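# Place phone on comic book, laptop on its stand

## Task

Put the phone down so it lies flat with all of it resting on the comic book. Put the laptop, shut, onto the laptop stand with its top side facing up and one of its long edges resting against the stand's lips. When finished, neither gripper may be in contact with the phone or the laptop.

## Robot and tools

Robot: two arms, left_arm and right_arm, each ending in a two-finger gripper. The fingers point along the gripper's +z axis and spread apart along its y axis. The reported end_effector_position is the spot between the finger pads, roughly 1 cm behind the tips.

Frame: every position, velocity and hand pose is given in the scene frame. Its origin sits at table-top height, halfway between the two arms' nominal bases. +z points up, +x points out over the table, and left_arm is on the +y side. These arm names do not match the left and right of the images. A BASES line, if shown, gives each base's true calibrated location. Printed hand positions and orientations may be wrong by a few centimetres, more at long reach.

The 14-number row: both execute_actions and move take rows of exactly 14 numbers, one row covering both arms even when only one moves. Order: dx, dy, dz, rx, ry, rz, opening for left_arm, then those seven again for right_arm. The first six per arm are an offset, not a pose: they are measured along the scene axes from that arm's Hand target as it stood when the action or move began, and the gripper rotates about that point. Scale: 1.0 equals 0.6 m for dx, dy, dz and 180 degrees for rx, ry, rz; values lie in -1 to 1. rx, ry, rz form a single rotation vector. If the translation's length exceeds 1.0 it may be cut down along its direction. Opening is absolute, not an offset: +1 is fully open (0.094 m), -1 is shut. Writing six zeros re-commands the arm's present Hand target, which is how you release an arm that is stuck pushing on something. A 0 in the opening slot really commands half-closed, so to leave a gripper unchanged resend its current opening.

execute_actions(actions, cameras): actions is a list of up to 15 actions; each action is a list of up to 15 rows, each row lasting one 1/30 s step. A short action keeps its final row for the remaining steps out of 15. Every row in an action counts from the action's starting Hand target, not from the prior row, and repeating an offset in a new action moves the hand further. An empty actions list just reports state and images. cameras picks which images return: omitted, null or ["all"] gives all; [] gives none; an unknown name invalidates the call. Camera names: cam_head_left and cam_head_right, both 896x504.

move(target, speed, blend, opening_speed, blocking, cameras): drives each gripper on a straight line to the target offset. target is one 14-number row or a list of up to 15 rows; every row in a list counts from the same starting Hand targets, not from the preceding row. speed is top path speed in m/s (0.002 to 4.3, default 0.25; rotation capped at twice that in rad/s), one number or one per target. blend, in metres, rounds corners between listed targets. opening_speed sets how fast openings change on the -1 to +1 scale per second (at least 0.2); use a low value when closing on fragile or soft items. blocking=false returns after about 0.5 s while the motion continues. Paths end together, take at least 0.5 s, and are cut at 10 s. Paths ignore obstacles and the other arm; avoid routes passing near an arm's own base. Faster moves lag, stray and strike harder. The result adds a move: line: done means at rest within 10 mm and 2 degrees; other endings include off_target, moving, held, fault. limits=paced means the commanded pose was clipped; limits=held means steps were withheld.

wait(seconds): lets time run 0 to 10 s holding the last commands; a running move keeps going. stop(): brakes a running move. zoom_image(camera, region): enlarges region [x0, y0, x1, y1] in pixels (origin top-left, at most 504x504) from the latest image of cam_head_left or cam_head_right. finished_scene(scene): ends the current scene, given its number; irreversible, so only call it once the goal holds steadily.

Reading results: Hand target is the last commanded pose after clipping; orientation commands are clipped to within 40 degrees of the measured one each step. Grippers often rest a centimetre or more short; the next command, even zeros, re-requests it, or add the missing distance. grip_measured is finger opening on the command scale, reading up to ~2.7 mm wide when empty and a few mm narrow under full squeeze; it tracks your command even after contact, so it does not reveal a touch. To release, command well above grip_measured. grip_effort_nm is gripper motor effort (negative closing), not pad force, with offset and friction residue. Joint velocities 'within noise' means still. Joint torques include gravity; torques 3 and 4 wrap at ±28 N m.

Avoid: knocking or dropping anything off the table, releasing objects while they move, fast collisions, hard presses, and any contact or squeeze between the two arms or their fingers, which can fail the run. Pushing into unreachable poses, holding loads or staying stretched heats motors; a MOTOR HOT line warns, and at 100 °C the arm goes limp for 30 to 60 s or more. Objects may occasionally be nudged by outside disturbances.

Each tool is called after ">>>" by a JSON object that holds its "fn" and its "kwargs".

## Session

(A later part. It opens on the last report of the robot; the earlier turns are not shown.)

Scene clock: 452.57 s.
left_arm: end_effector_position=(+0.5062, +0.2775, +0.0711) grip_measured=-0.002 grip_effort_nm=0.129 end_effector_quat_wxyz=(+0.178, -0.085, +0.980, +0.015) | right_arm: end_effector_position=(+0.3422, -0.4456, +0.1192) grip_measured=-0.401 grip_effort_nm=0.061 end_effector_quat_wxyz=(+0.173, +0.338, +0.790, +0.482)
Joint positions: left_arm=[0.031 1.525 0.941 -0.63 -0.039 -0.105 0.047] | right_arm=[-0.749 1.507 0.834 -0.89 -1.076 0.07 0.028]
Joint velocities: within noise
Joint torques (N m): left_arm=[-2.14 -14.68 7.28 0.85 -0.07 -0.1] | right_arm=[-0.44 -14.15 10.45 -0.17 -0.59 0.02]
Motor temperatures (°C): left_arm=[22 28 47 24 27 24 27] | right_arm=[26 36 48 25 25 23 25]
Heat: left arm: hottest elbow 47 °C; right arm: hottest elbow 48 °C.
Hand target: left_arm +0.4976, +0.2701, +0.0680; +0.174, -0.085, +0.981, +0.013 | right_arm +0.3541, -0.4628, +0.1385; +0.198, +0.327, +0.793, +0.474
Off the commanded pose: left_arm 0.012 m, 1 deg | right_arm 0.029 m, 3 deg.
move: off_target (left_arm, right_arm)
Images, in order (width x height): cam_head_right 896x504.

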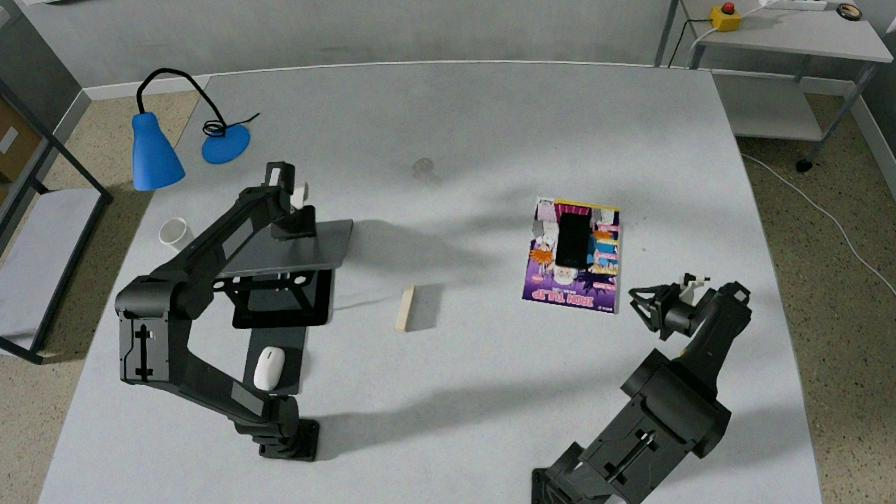

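>>> {"fn": "move", "kwargs": {"target": [0.014,0.0,-0.03,0,0,0,0,0,0,0,0,0,0,-0.4], "speed": 0.05, "cameras": ["cam_head_right"]}}

>>> {"fn": "zoom_image", "kwargs": {"camera": "cam_head_right", "region": [235, 185, 335, 265]}}

Scene clock: 460.70 s.
left_arm: end_effector_position=(+0.5122, +0.2777, +0.0679) grip_measured=-0.002 grip_effort_nm=0.129 end_effector_quat_wxyz=(+0.190, -0.086, +0.978, +0.015) | right_arm: end_effector_position=(+0.3422, -0.4456, +0.1192) grip_measured=-0.401 grip_effort_nm=0.056 end_effector_quat_wxyz=(+0.173, +0.338, +0.790, +0.482)
Joint positions: left_arm=[0.03 1.534 0.935 -0.59 -0.04 -0.109 0.047] | right_arm=[-0.749 1.507 0.834 -0.89 -1.076 0.07 0.028]
Joint velocities: within noise
Joint torques (N m): left_arm=[-3.19 -11.58 7.39 1.2 -0.06 -0.07] | right_arm=[-0.44 -14.15 10.48 -0.16 -0.59 0.02]
Motor temperatures (°C): left_arm=[22 28 46 24 27 24 27] | right_arm=[26 36 48 25 25 23 25]
Heat: left arm: hottest elbow 46 °C; right arm: hottest elbow 48 °C.
Hand target: left_arm +0.5059, +0.2702, +0.0500; +0.173, -0.085, +0.981, +0.014 | right_arm +0.3541, -0.4628, +0.1385; +0.198, +0.327, +0.793, +0.474
Off the commanded pose: left_arm 0.020 m, 2 deg | right_arm 0.029 m, 3 deg.
move: off_target (left_arm, right_arm)
Images, in order (width x height): cam_head_right 896x504.

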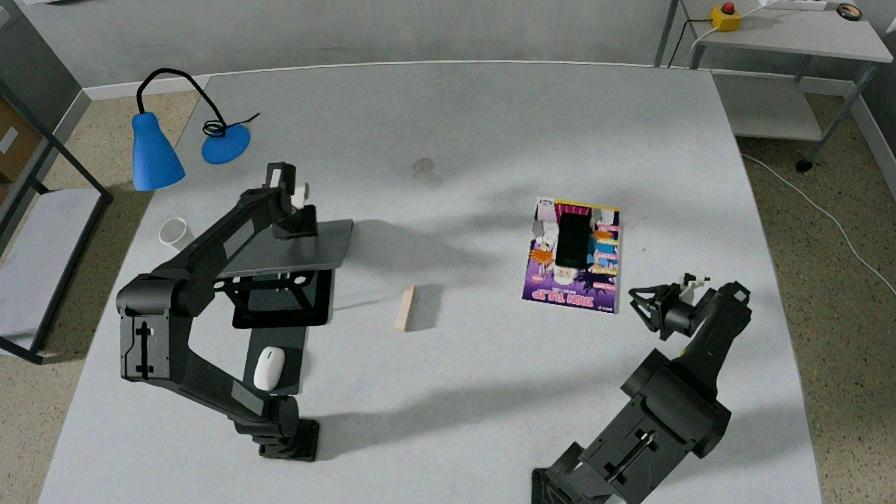

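Scaled by 5.040.

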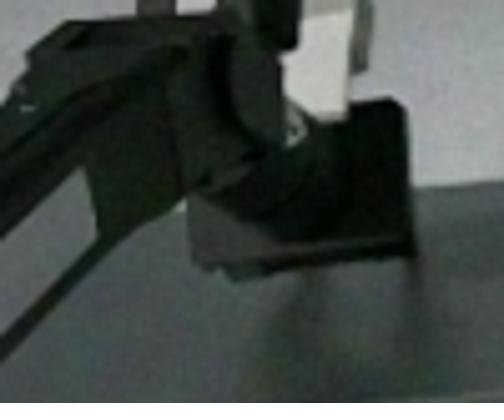

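>>> {"fn": "move", "kwargs": {"target": [-0.16,-0.02,0.07,0,0,0,0,0,0,0,0,0,0,-0.4], "speed": 0.08}}

>>> {"fn": "zoom_image", "kwargs": {"camera": "cam_head_right", "region": [195, 165, 365, 295]}}

>>> {"fn": "zoom_image", "kwargs": {"camera": "cam_head_left", "region": [190, 165, 360, 295]}}

Scene clock: 469.87 s.
left_arm: end_effector_position=(+0.4335, +0.2652, +0.1106) grip_measured=-0.002 grip_effort_nm=0.125 end_effector_quat_wxyz=(+0.208, -0.082, +0.974, +0.015) | right_arm: end_effector_position=(+0.3422, -0.4456, +0.1192) grip_measured=-0.401 grip_effort_nm=0.051 end_effector_quat_wxyz=(+0.173, +0.338, +0.790, +0.482)
Joint positions: left_arm=[0.007 1.244 0.765 -0.674 -0.049 -0.121 0.047] | right_arm=[-0.749 1.507 0.834 -0.89 -1.076 0.07 0.028]
Joint velocities: within noise
Joint torques (N m): left_arm=[-2.67 -10.52 6.6 -0.42 -0.06 -0.22] | right_arm=[-0.38 -14.15 10.48 -0.16 -0.6 0.02]
Motor temperatures (°C): left_arm=[22 27 44 24 27 24 27] | right_arm=[26 36 48 25 25 23 25]
Heat: left arm: hottest elbow 44 °C; right arm: hottest elbow 48 °C.
Hand target: left_arm +0.4101, +0.2583, +0.0920; +0.174, -0.085, +0.981, +0.014 | right_arm +0.3541, -0.4628, +0.1385; +0.198, +0.327, +0.793, +0.474
Off the commanded pose: left_arm 0.031 m, 4 deg | right_arm 0.029 m, 3 deg.
move: off_target (left_arm, right_arm)

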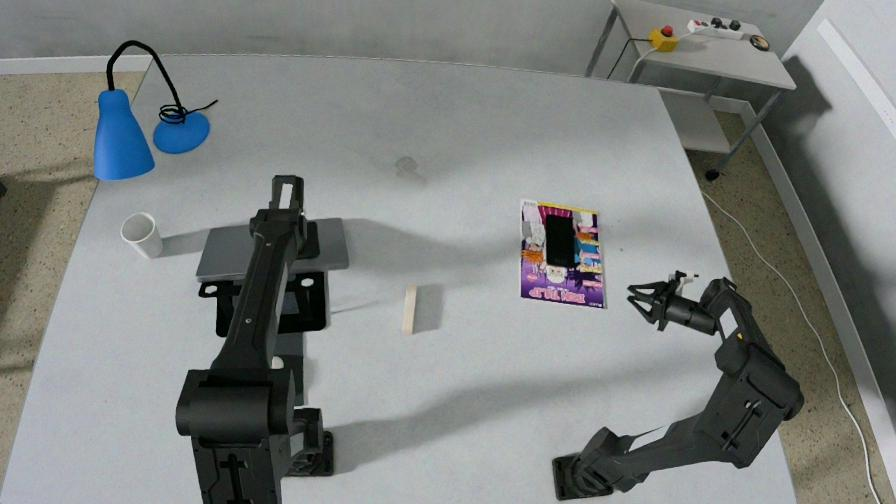

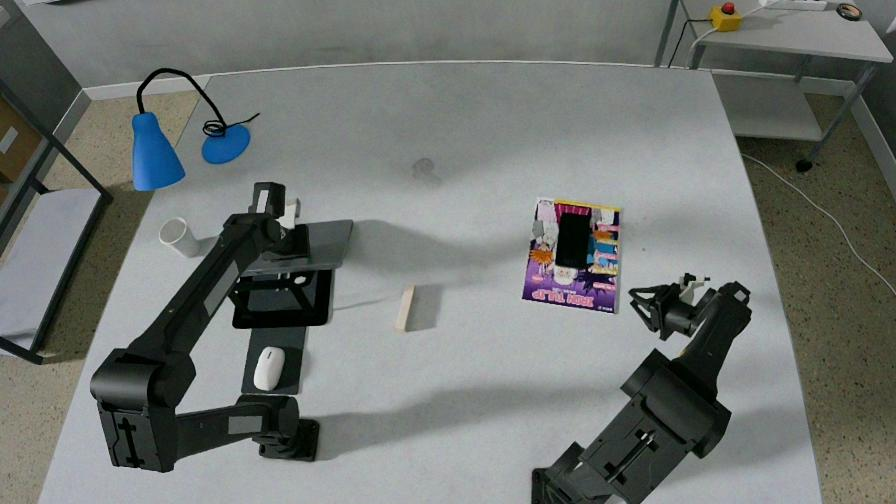

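Scaled by 2.965.

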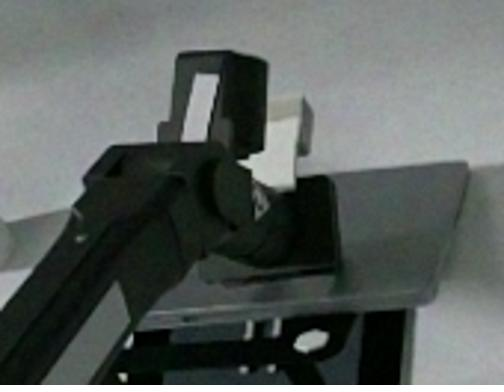

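Scaled by 2.965.

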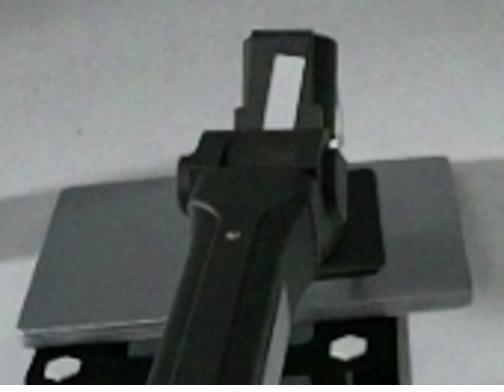

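>>> {"fn": "move", "kwargs": {"target": [[0.02,0.0,0.2,0,0,0,0,0,0,0,0,0,0,-0.4],[-0.3,-0.25,0.36,0,0,0,0,0,0,0,0,0,0,-0.4]], "speed": 0.2}}

>>> {"fn": "zoom_image", "kwargs": {"camera": "cam_head_left", "region": [180, 200, 360, 350]}}

>>> {"fn": "zoom_image", "kwargs": {"camera": "cam_head_right", "region": [180, 200, 360, 350]}}

Scene clock: 479.47 s.
left_arm: end_effector_position=(+0.2231, +0.1194, +0.2799) grip_measured=-0.002 grip_effort_nm=0.125 end_effector_quat_wxyz=(+0.155, -0.083, +0.984, +0.034) | right_arm: end_effector_position=(+0.3422, -0.4456, +0.1192) grip_measured=-0.401 grip_effort_nm=0.051 end_effector_quat_wxyz=(+0.173, +0.338, +0.790, +0.482)
Joint positions: left_arm=[-0.806 0.811 0.98 -1.584 -0.279 -0.924 0.047] | right_arm=[-0.749 1.507 0.834 -0.89 -1.076 0.07 0.028]
Joint velocities: within noise
Joint torques (N m): left_arm=[-2.78 -2.96 16.98 0.43 -0.4 -0.09] | right_arm=[-0.38 -14.15 10.47 -0.16 -0.6 0.03]
Motor temperatures (°C): left_arm=[22 27 44 24 27 24 27] | right_arm=[26 36 48 25 25 23 25]
Heat: left arm: hottest elbow 44 °C; right arm: hottest elbow 48 °C.
Hand target: left_arm +0.2301, +0.1082, +0.3081; +0.174, -0.085, +0.981, +0.013 | right_arm +0.3541, -0.4628, +0.1385; +0.198, +0.327, +0.793, +0.474
Off the commanded pose: left_arm 0.031 m, 3 deg | right_arm 0.029 m, 3 deg.
move: off_target (left_arm, right_arm)

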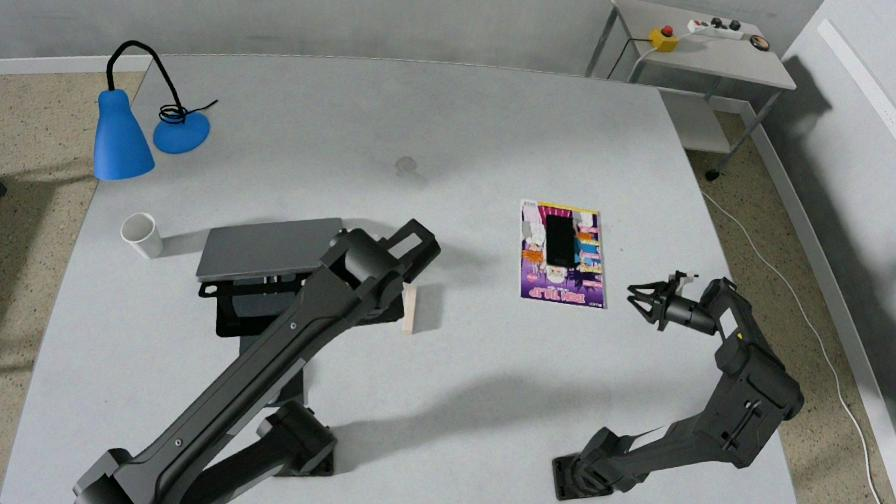

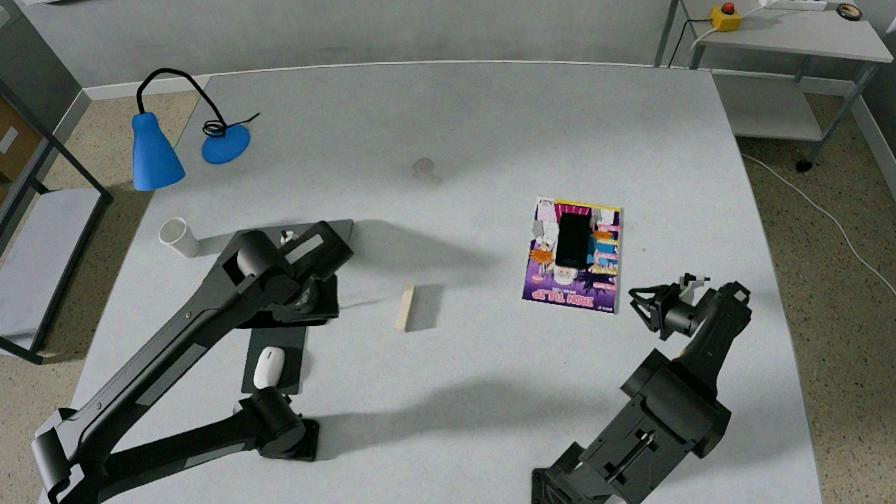

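Scaled by 2.800.

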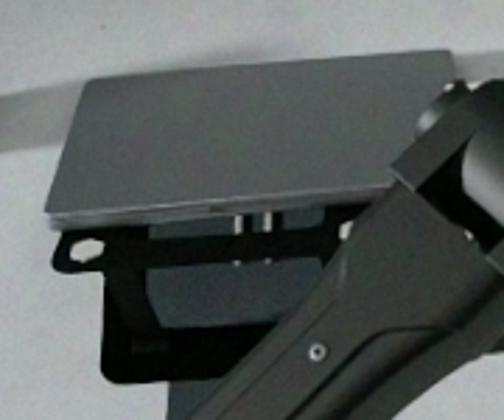

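Scaled by 2.800.

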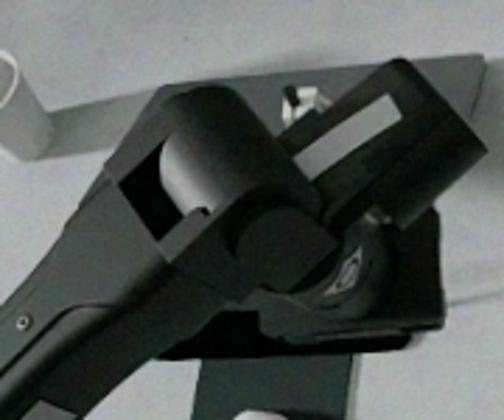

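>>> {"fn": "move", "kwargs": {"target": [[0.3,0.3,0,0,0,0,-0.9,0,0,0,0,0,0,-0.4],[0.3,0.3,-0.25,0,0,0,-0.9,0,0,0,0,0,0,-0.4]], "speed": [0.25,0.1]}}

>>> {"fn": "zoom_image", "kwargs": {"camera": "cam_head_right", "region": [195, 165, 365, 295]}}

>>> {"fn": "zoom_image", "kwargs": {"camera": "cam_head_left", "region": [190, 165, 360, 295]}}

Scene clock: 496.87 s.
left_arm: end_effector_position=(+0.4091, +0.2840, +0.1629) grip_measured=-0.898 grip_effort_nm=-0.081 end_effector_quat_wxyz=(+0.173, -0.084, +0.981, +0.013) | right_arm: end_effector_position=(+0.3422, -0.4456, +0.1192) grip_measured=-0.401 grip_effort_nm=0.056 end_effector_quat_wxyz=(+0.173, +0.338, +0.790, +0.482)
Joint positions: left_arm=[0.072 1.155 0.862 -0.929 -0.021 -0.067 0.005] | right_arm=[-0.749 1.507 0.834 -0.89 -1.076 0.07 0.028]
Joint velocities: within noise
Joint torques (N m): left_arm=[-0.91 -7.65 9.78 1.59 0.06 0.11] | right_arm=[-0.38 -14.15 10.5 -0.14 -0.59 0.03]
Motor temperatures (°C): left_arm=[22 27 45 24 27 24 27] | right_arm=[26 36 48 25 26 23 25]
Heat: left arm: hottest elbow 45 °C; right arm: hottest elbow 48 °C.
Hand target: left_arm +0.4101, +0.2883, +0.1581; +0.174, -0.085, +0.981, +0.014 | right_arm +0.3541, -0.4628, +0.1385; +0.198, +0.327, +0.793, +0.474
Off the commanded pose: left_arm 0.006 m, 0 deg | right_arm 0.029 m, 3 deg.
move: off_target (right_arm)

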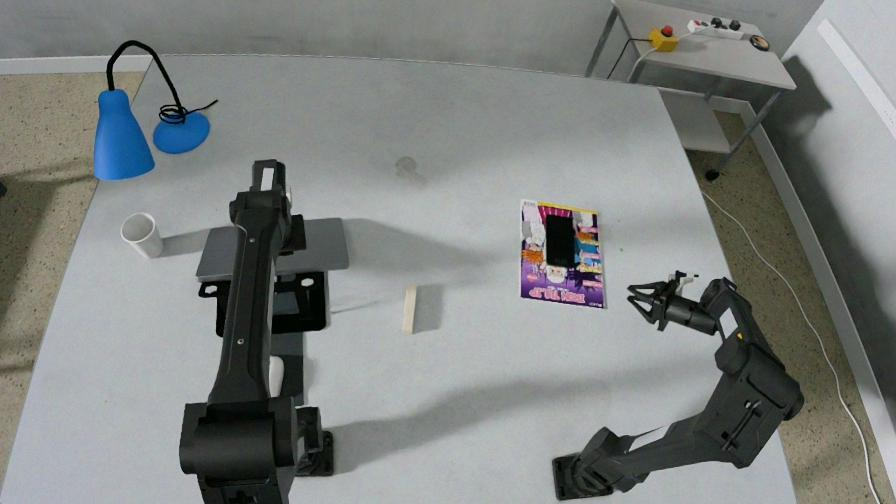

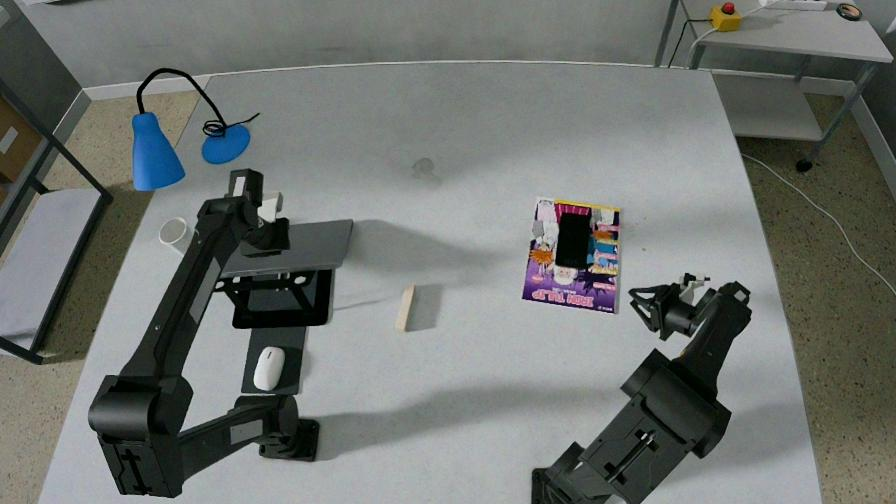

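Scaled by 2.965.

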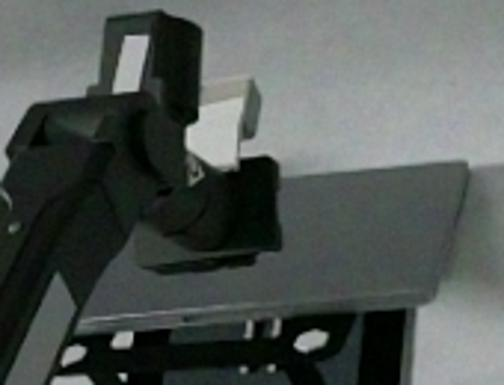

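Scaled by 2.965.

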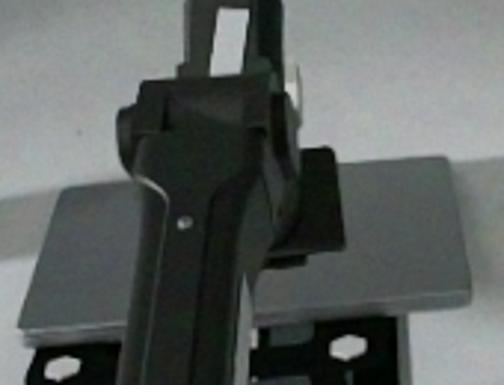

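>>> {"fn": "move", "kwargs": {"target": [-0.1,-0.025,0.0,0,0,0,-0.9,0,0,0,0,0,0,-0.4], "speed": 0.1}}

>>> {"fn": "zoom_image", "kwargs": {"camera": "cam_head_right", "region": [195, 165, 365, 295]}}

>>> {"fn": "zoom_image", "kwargs": {"camera": "cam_head_left", "region": [190, 165, 360, 295]}}

Scene clock: 500.40 s.
left_arm: end_effector_position=(+0.3551, +0.2781, +0.1589) grip_measured=-0.898 grip_effort_nm=-0.081 end_effector_quat_wxyz=(+0.176, -0.087, +0.981, +0.014) | right_arm: end_effector_position=(+0.3422, -0.4456, +0.1192) grip_measured=-0.401 grip_effort_nm=0.056 end_effector_quat_wxyz=(+0.173, +0.338, +0.790, +0.482)
Joint positions: left_arm=[0.068 0.991 0.74 -0.966 -0.025 -0.075 0.005] | right_arm=[-0.749 1.507 0.834 -0.89 -1.076 0.07 0.028]
Joint velocities: within noise
Joint torques (N m): left_arm=[-3.49 -7.82 9.5 0.4 -0.14 -0.09] | right_arm=[-0.5 -14.1 10.47 -0.16 -0.59 0.03]
Motor temperatures (°C): left_arm=[22 27 44 24 27 24 27] | right_arm=[26 36 48 25 26 23 25]
Heat: left arm: hottest elbow 44 °C; right arm: hottest elbow 48 °C.
Hand target: left_arm +0.3500, +0.2733, +0.1581; +0.174, -0.085, +0.981, +0.014 | right_arm +0.3541, -0.4628, +0.1385; +0.198, +0.327, +0.793, +0.474
Off the commanded pose: left_arm 0.007 m, 0 deg | right_arm 0.029 m, 3 deg.
move: off_target (right_arm)

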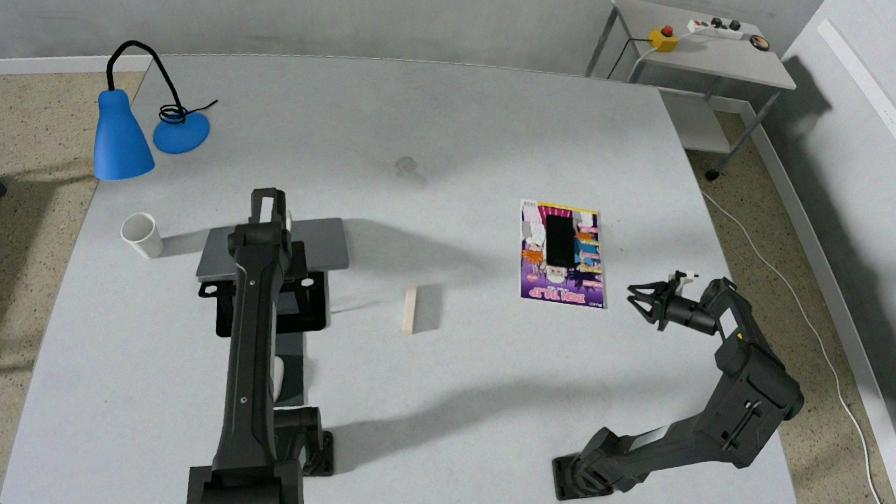

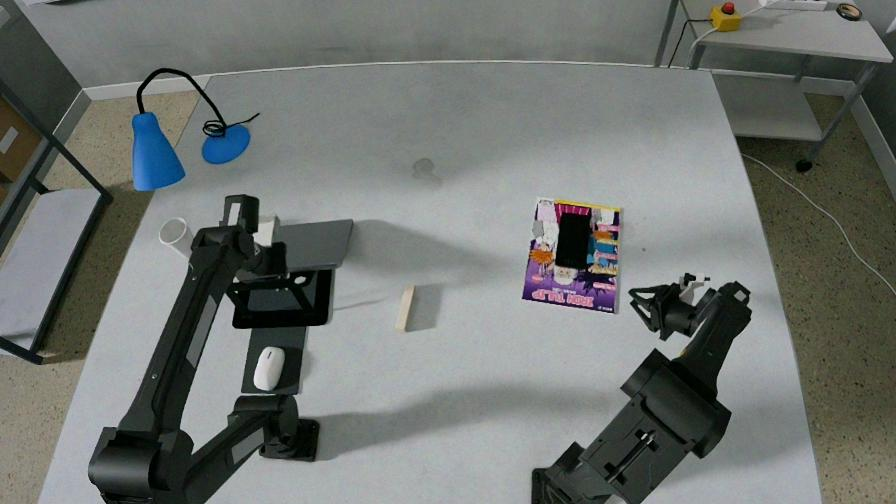

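Scaled by 2.965.

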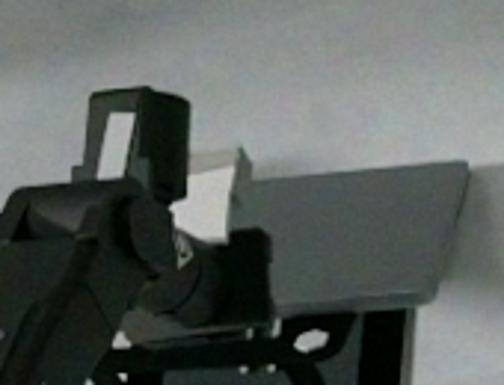

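Scaled by 2.965.

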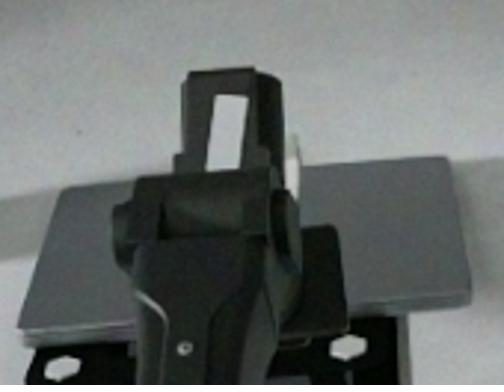

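>>> {"fn": "move", "kwargs": {"target": [[0.005,0.0,-0.036,0,0,0,-0.9,0,0,0,0,0,0,-0.4]], "speed": 0.05}}

>>> {"fn": "zoom_image", "kwargs": {"camera": "cam_head_right", "region": [195, 165, 365, 295]}}

>>> {"fn": "zoom_image", "kwargs": {"camera": "cam_head_left", "region": [190, 165, 360, 295]}}

Scene clock: 509.27 s.
left_arm: end_effector_position=(+0.3518, +0.2774, +0.1422) grip_measured=-0.898 grip_effort_nm=-0.085 end_effector_quat_wxyz=(+0.175, -0.087, +0.981, +0.014) | right_arm: end_effector_position=(+0.3422, -0.4456, +0.1192) grip_measured=-0.401 grip_effort_nm=0.061 end_effector_quat_wxyz=(+0.173, +0.338, +0.790, +0.482)
Joint positions: left_arm=[0.067 0.997 0.698 -0.92 -0.025 -0.077 0.005] | right_arm=[-0.749 1.507 0.834 -0.89 -1.076 0.07 0.028]
Joint velocities: within noise
Joint torques (N m): left_arm=[-2.67 -5.36 9.55 1.48 -0.14 -0.1] | right_arm=[-0.38 -14.15 10.5 -0.16 -0.59 0.03]
Motor temperatures (°C): left_arm=[22 27 44 24 27 24 27] | right_arm=[26 36 48 25 26 23 25]
Heat: left arm: hottest elbow 44 °C; right arm: hottest elbow 48 °C.
Hand target: left_arm +0.3531, +0.2732, +0.1365; +0.174, -0.085, +0.981, +0.013 | right_arm +0.3541, -0.4628, +0.1385; +0.198, +0.327, +0.793, +0.474
Off the commanded pose: left_arm 0.007 m, 0 deg | right_arm 0.029 m, 3 deg.
move: off_target (right_arm)

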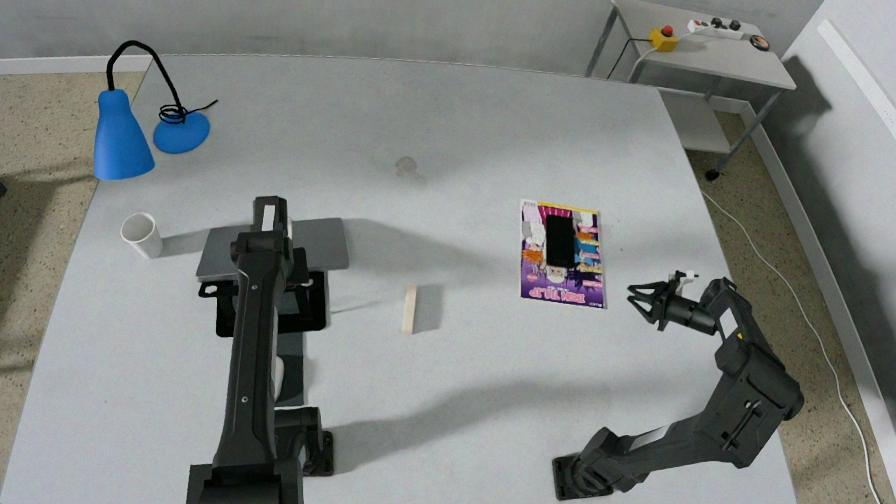

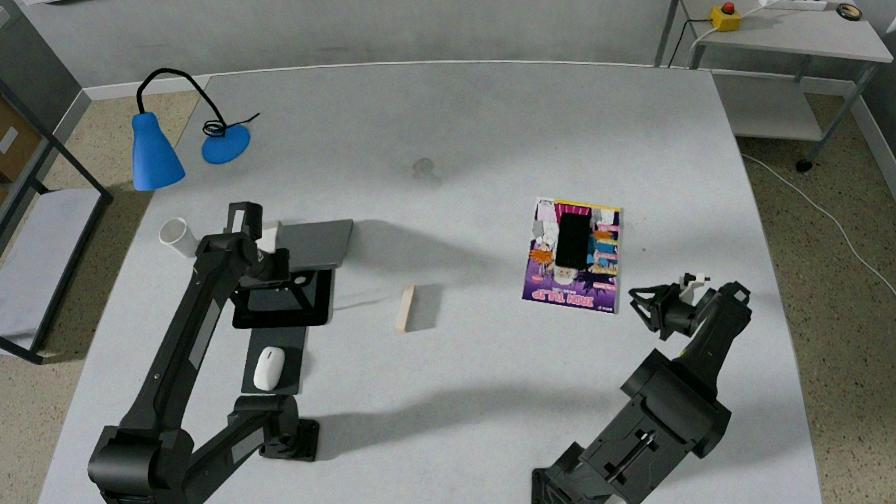

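Scaled by 2.965.

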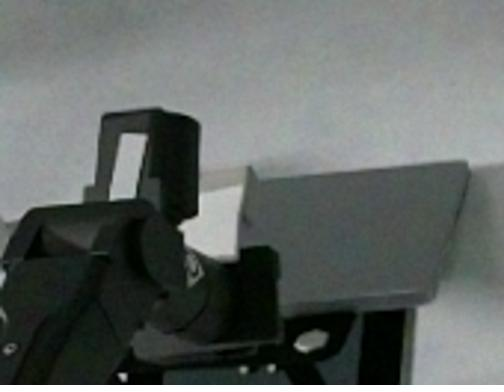

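Scaled by 2.965.

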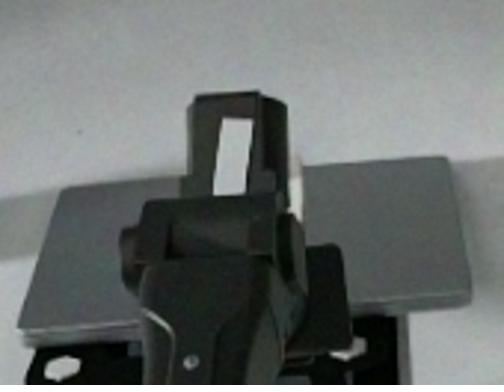

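>>> {"fn": "move", "kwargs": {"target": [[0.055,0.008,-0.008,0,0,0,-0.9,0,0,0,0,0,0,-0.4]], "speed": 0.05}}

>>> {"fn": "zoom_image", "kwargs": {"camera": "cam_head_right", "region": [195, 165, 365, 295]}}

>>> {"fn": "zoom_image", "kwargs": {"camera": "cam_head_left", "region": [190, 165, 360, 295]}}

Scene clock: 514.13 s.
left_arm: end_effector_position=(+0.3600, +0.2782, +0.1297) grip_measured=-0.898 grip_effort_nm=-0.081 end_effector_quat_wxyz=(+0.164, -0.087, +0.982, +0.014) | right_arm: end_effector_position=(+0.3421, -0.4457, +0.1192) grip_measured=-0.401 grip_effort_nm=0.056 end_effector_quat_wxyz=(+0.173, +0.338, +0.790, +0.482)
Joint positions: left_arm=[0.067 1.05 0.701 -0.891 -0.025 -0.077 0.005] | right_arm=[-0.749 1.507 0.834 -0.89 -1.076 0.07 0.028]
Joint velocities: within noise
Joint torques (N m): left_arm=[-1.9 -2.32 14.11 2.26 -0.04 0.01] | right_arm=[-0.38 -14.21 10.48 -0.16 -0.6 0.02]
Motor temperatures (°C): left_arm=[22 27 44 24 27 24 27] | right_arm=[26 36 48 25 26 23 25]
Heat: left arm: hottest elbow 44 °C; right arm: hottest elbow 48 °C.
Hand target: left_arm +0.3861, +0.2780, +0.1318; +0.174, -0.085, +0.981, +0.013 | right_arm +0.3541, -0.4630, +0.1385; +0.198, +0.328, +0.793, +0.474
Off the commanded pose: left_arm 0.026 m, 1 deg | right_arm 0.028 m, 3 deg.
move: off_target (left_arm, right_arm)

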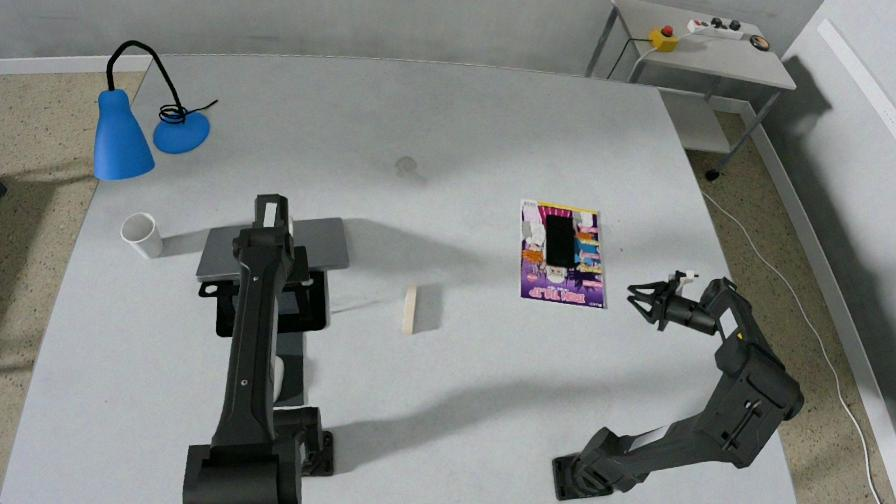

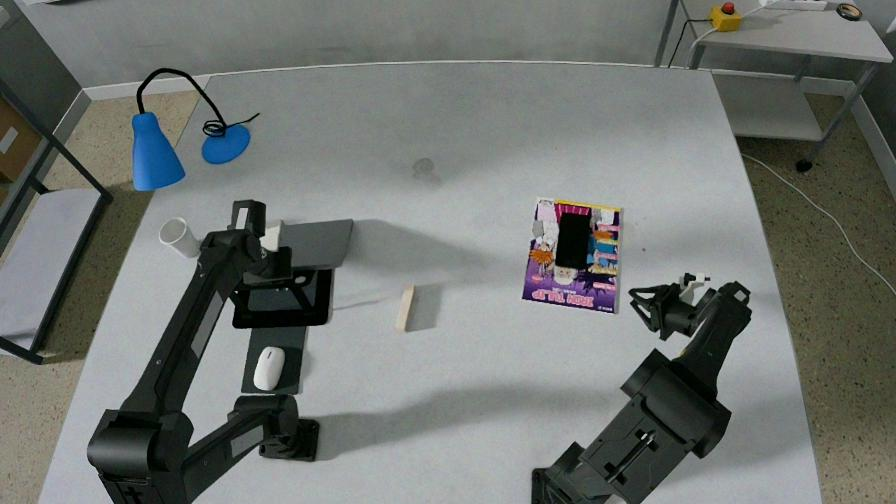

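Scaled by 2.965.

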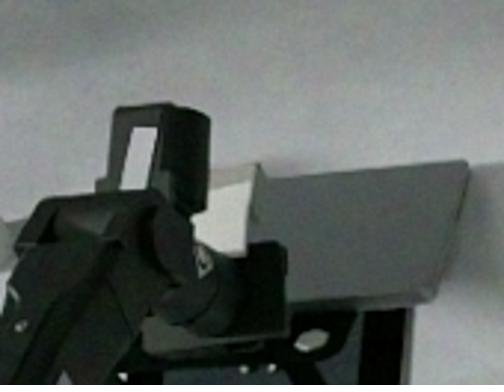

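Scaled by 2.965.

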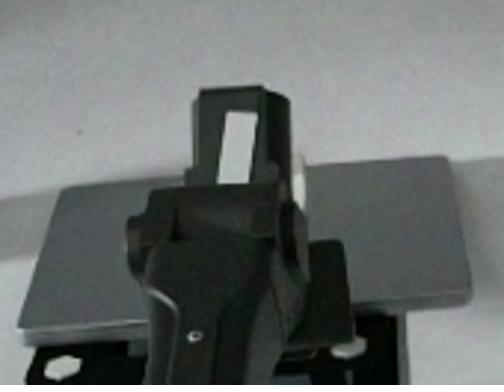

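>>> {"fn": "move", "kwargs": {"target": [[0.025,0.004,0.01,0,0,0,-0.9,0,0,0,0,0,0,-0.4]], "speed": 0.05}}

>>> {"fn": "zoom_image", "kwargs": {"camera": "cam_head_right", "region": [195, 165, 365, 295]}}

>>> {"fn": "zoom_image", "kwargs": {"camera": "cam_head_left", "region": [190, 165, 360, 295]}}

Scene clock: 517.53 s.
left_arm: end_effector_position=(+0.3681, +0.2790, +0.1302) grip_measured=-0.898 grip_effort_nm=-0.081 end_effector_quat_wxyz=(+0.152, -0.087, +0.984, +0.014) | right_arm: end_effector_position=(+0.3422, -0.4456, +0.1192) grip_measured=-0.401 grip_effort_nm=0.061 end_effector_quat_wxyz=(+0.173, +0.338, +0.790, +0.482)
Joint positions: left_arm=[0.067 1.091 0.735 -0.908 -0.025 -0.077 0.005] | right_arm=[-0.749 1.507 0.834 -0.89 -1.076 0.07 0.028]
Joint velocities: within noise
Joint torques (N m): left_arm=[-1.73 -3.55 15.02 2.3 -0.03 0.01] | right_arm=[-0.44 -14.1 10.47 -0.17 -0.6 0.02]
Motor temperatures (°C): left_arm=[22 27 45 24 27 24 27] | right_arm=[26 36 48 25 26 23 25]
Heat: left arm: hottest elbow 45 °C; right arm: hottest elbow 48 °C.
Hand target: left_arm +0.4011, +0.2804, +0.1377; +0.174, -0.085, +0.981, +0.013 | right_arm +0.3541, -0.4628, +0.1385; +0.198, +0.327, +0.793, +0.474
Off the commanded pose: left_arm 0.034 m, 2 deg | right_arm 0.029 m, 3 deg.
move: off_target (left_arm, right_arm)

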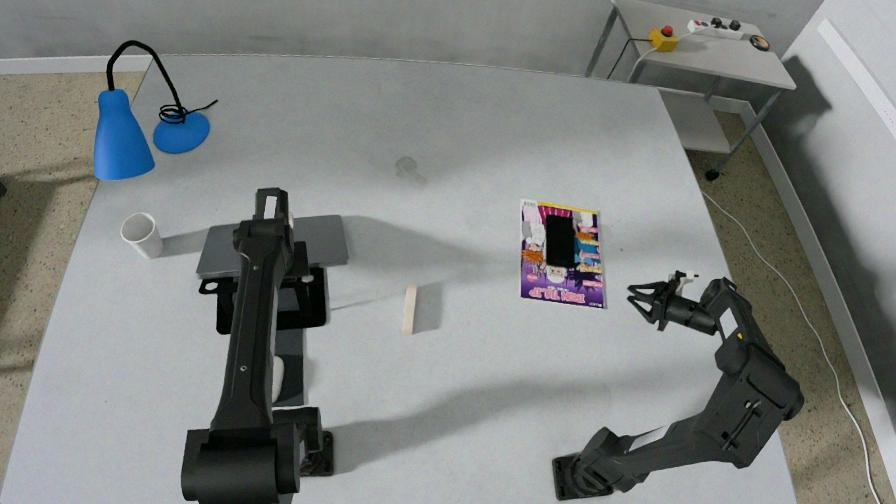

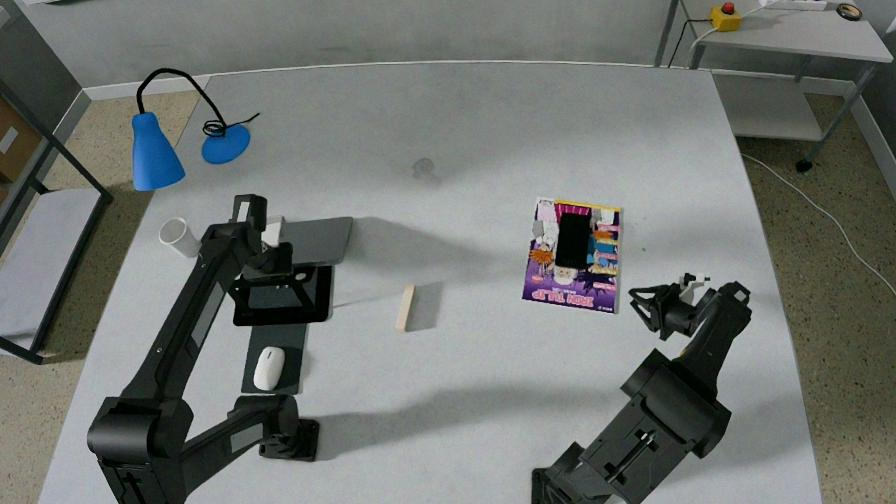

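Scaled by 2.965.

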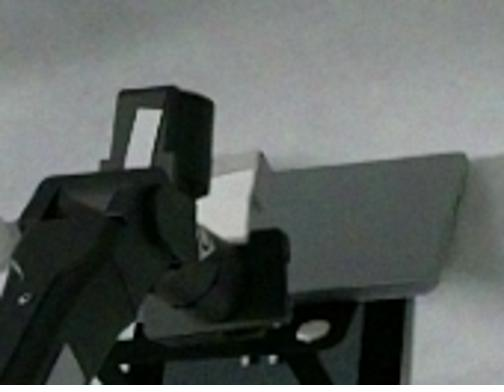

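Scaled by 2.965.

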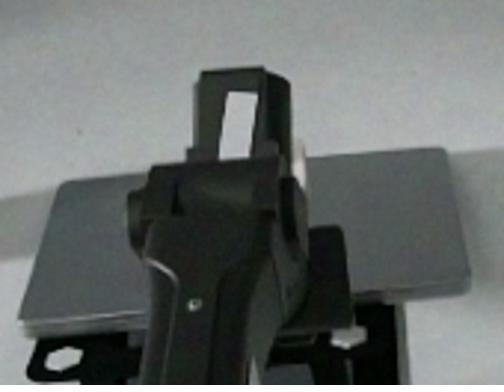

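>>> {"fn": "move", "kwargs": {"target": [[-0.03,-0.004,0.02,0,0,0,-0.9,0,0,0,0,0,0,-0.4],[-0.05,-0.01,0.25,0,0,0,-0.9,0,0,0,0,0,0,-0.4],[-0.28,-0.3,0.3,0,0,0,-0.9,0,0,0,0,0,0,-0.4]], "speed": [0.06,0.12,0.25]}}

>>> {"fn": "zoom_image", "kwargs": {"camera": "cam_head_left", "region": [180, 200, 360, 350]}}

>>> {"fn": "zoom_image", "kwargs": {"camera": "cam_head_right", "region": [180, 200, 360, 350]}}

Scene clock: 524.90 s.
left_arm: end_effector_position=(+0.2264, +0.1117, +0.2893) grip_measured=-0.898 grip_effort_nm=-0.081 end_effector_quat_wxyz=(+0.155, -0.083, +0.984, +0.034) | right_arm: end_effector_position=(+0.3421, -0.4457, +0.1192) grip_measured=-0.401 grip_effort_nm=0.056 end_effector_quat_wxyz=(+0.173, +0.338, +0.790, +0.482)
Joint positions: left_arm=[-0.822 0.838 1.018 -1.6 -0.283 -0.941 0.005] | right_arm=[-0.749 1.507 0.834 -0.89 -1.076 0.07 0.028]
Joint velocities: within noise
Joint torques (N m): left_arm=[-2.2 -3.02 16.87 0.31 -0.36 -0.11] | right_arm=[-0.44 -14.15 10.5 -0.16 -0.6 0.02]
Motor temperatures (°C): left_arm=[22 27 46 24 27 24 27] | right_arm=[26 36 48 25 26 23 25]
Heat: left arm: hottest elbow 46 °C; right arm: hottest elbow 48 °C.
Hand target: left_arm +0.2331, +0.1004, +0.3178; +0.174, -0.085, +0.981, +0.013 | right_arm +0.3541, -0.4630, +0.1385; +0.198, +0.328, +0.793, +0.474
Off the commanded pose: left_arm 0.031 m, 3 deg | right_arm 0.028 m, 3 deg.
move: off_target (left_arm, right_arm)

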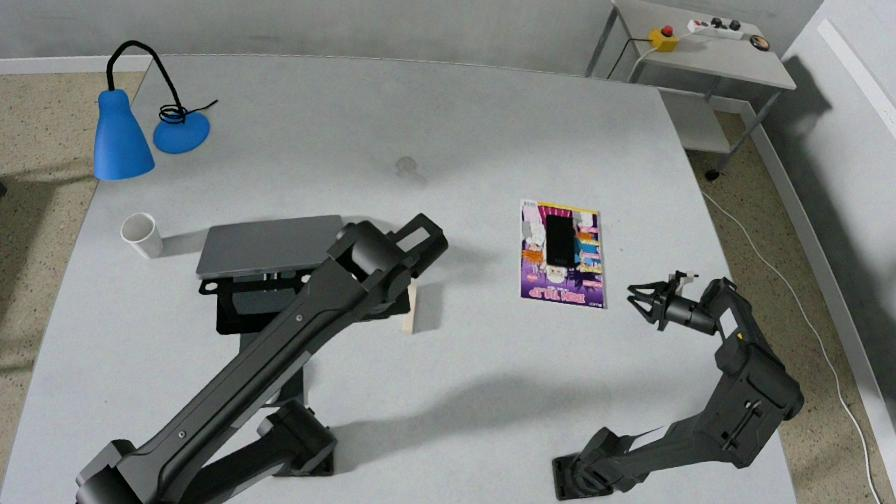

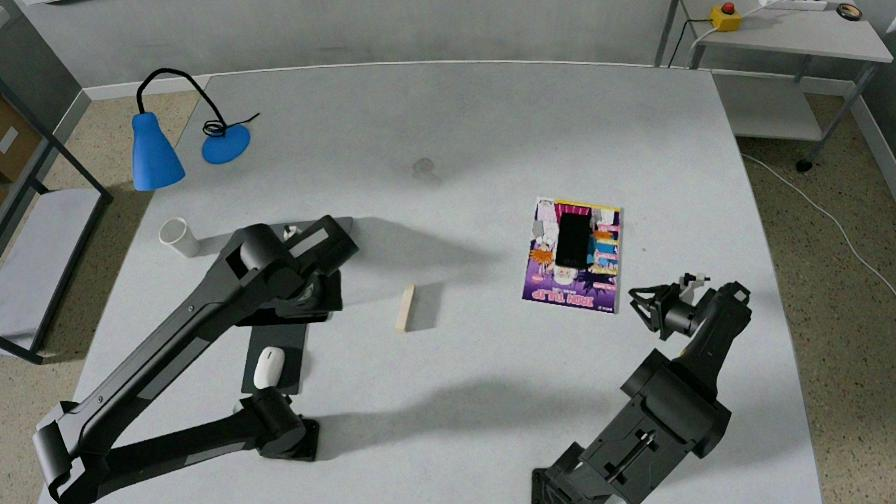

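Scaled by 2.800.

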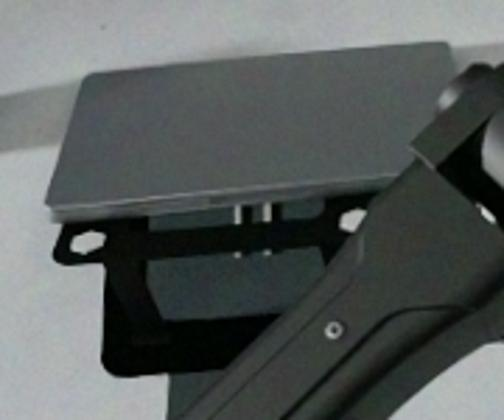

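Scaled by 2.800.

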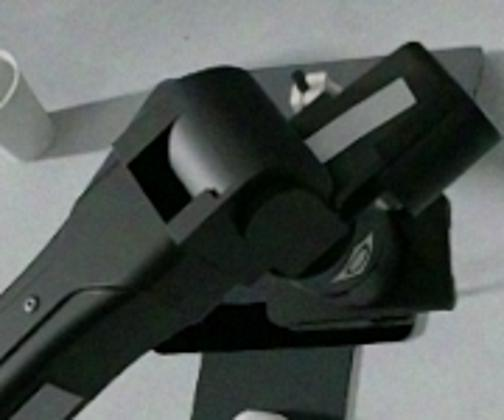

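>>> {"fn": "finished_scene", "kwargs": {"scene": 2}}

The scene is finished: the task was done.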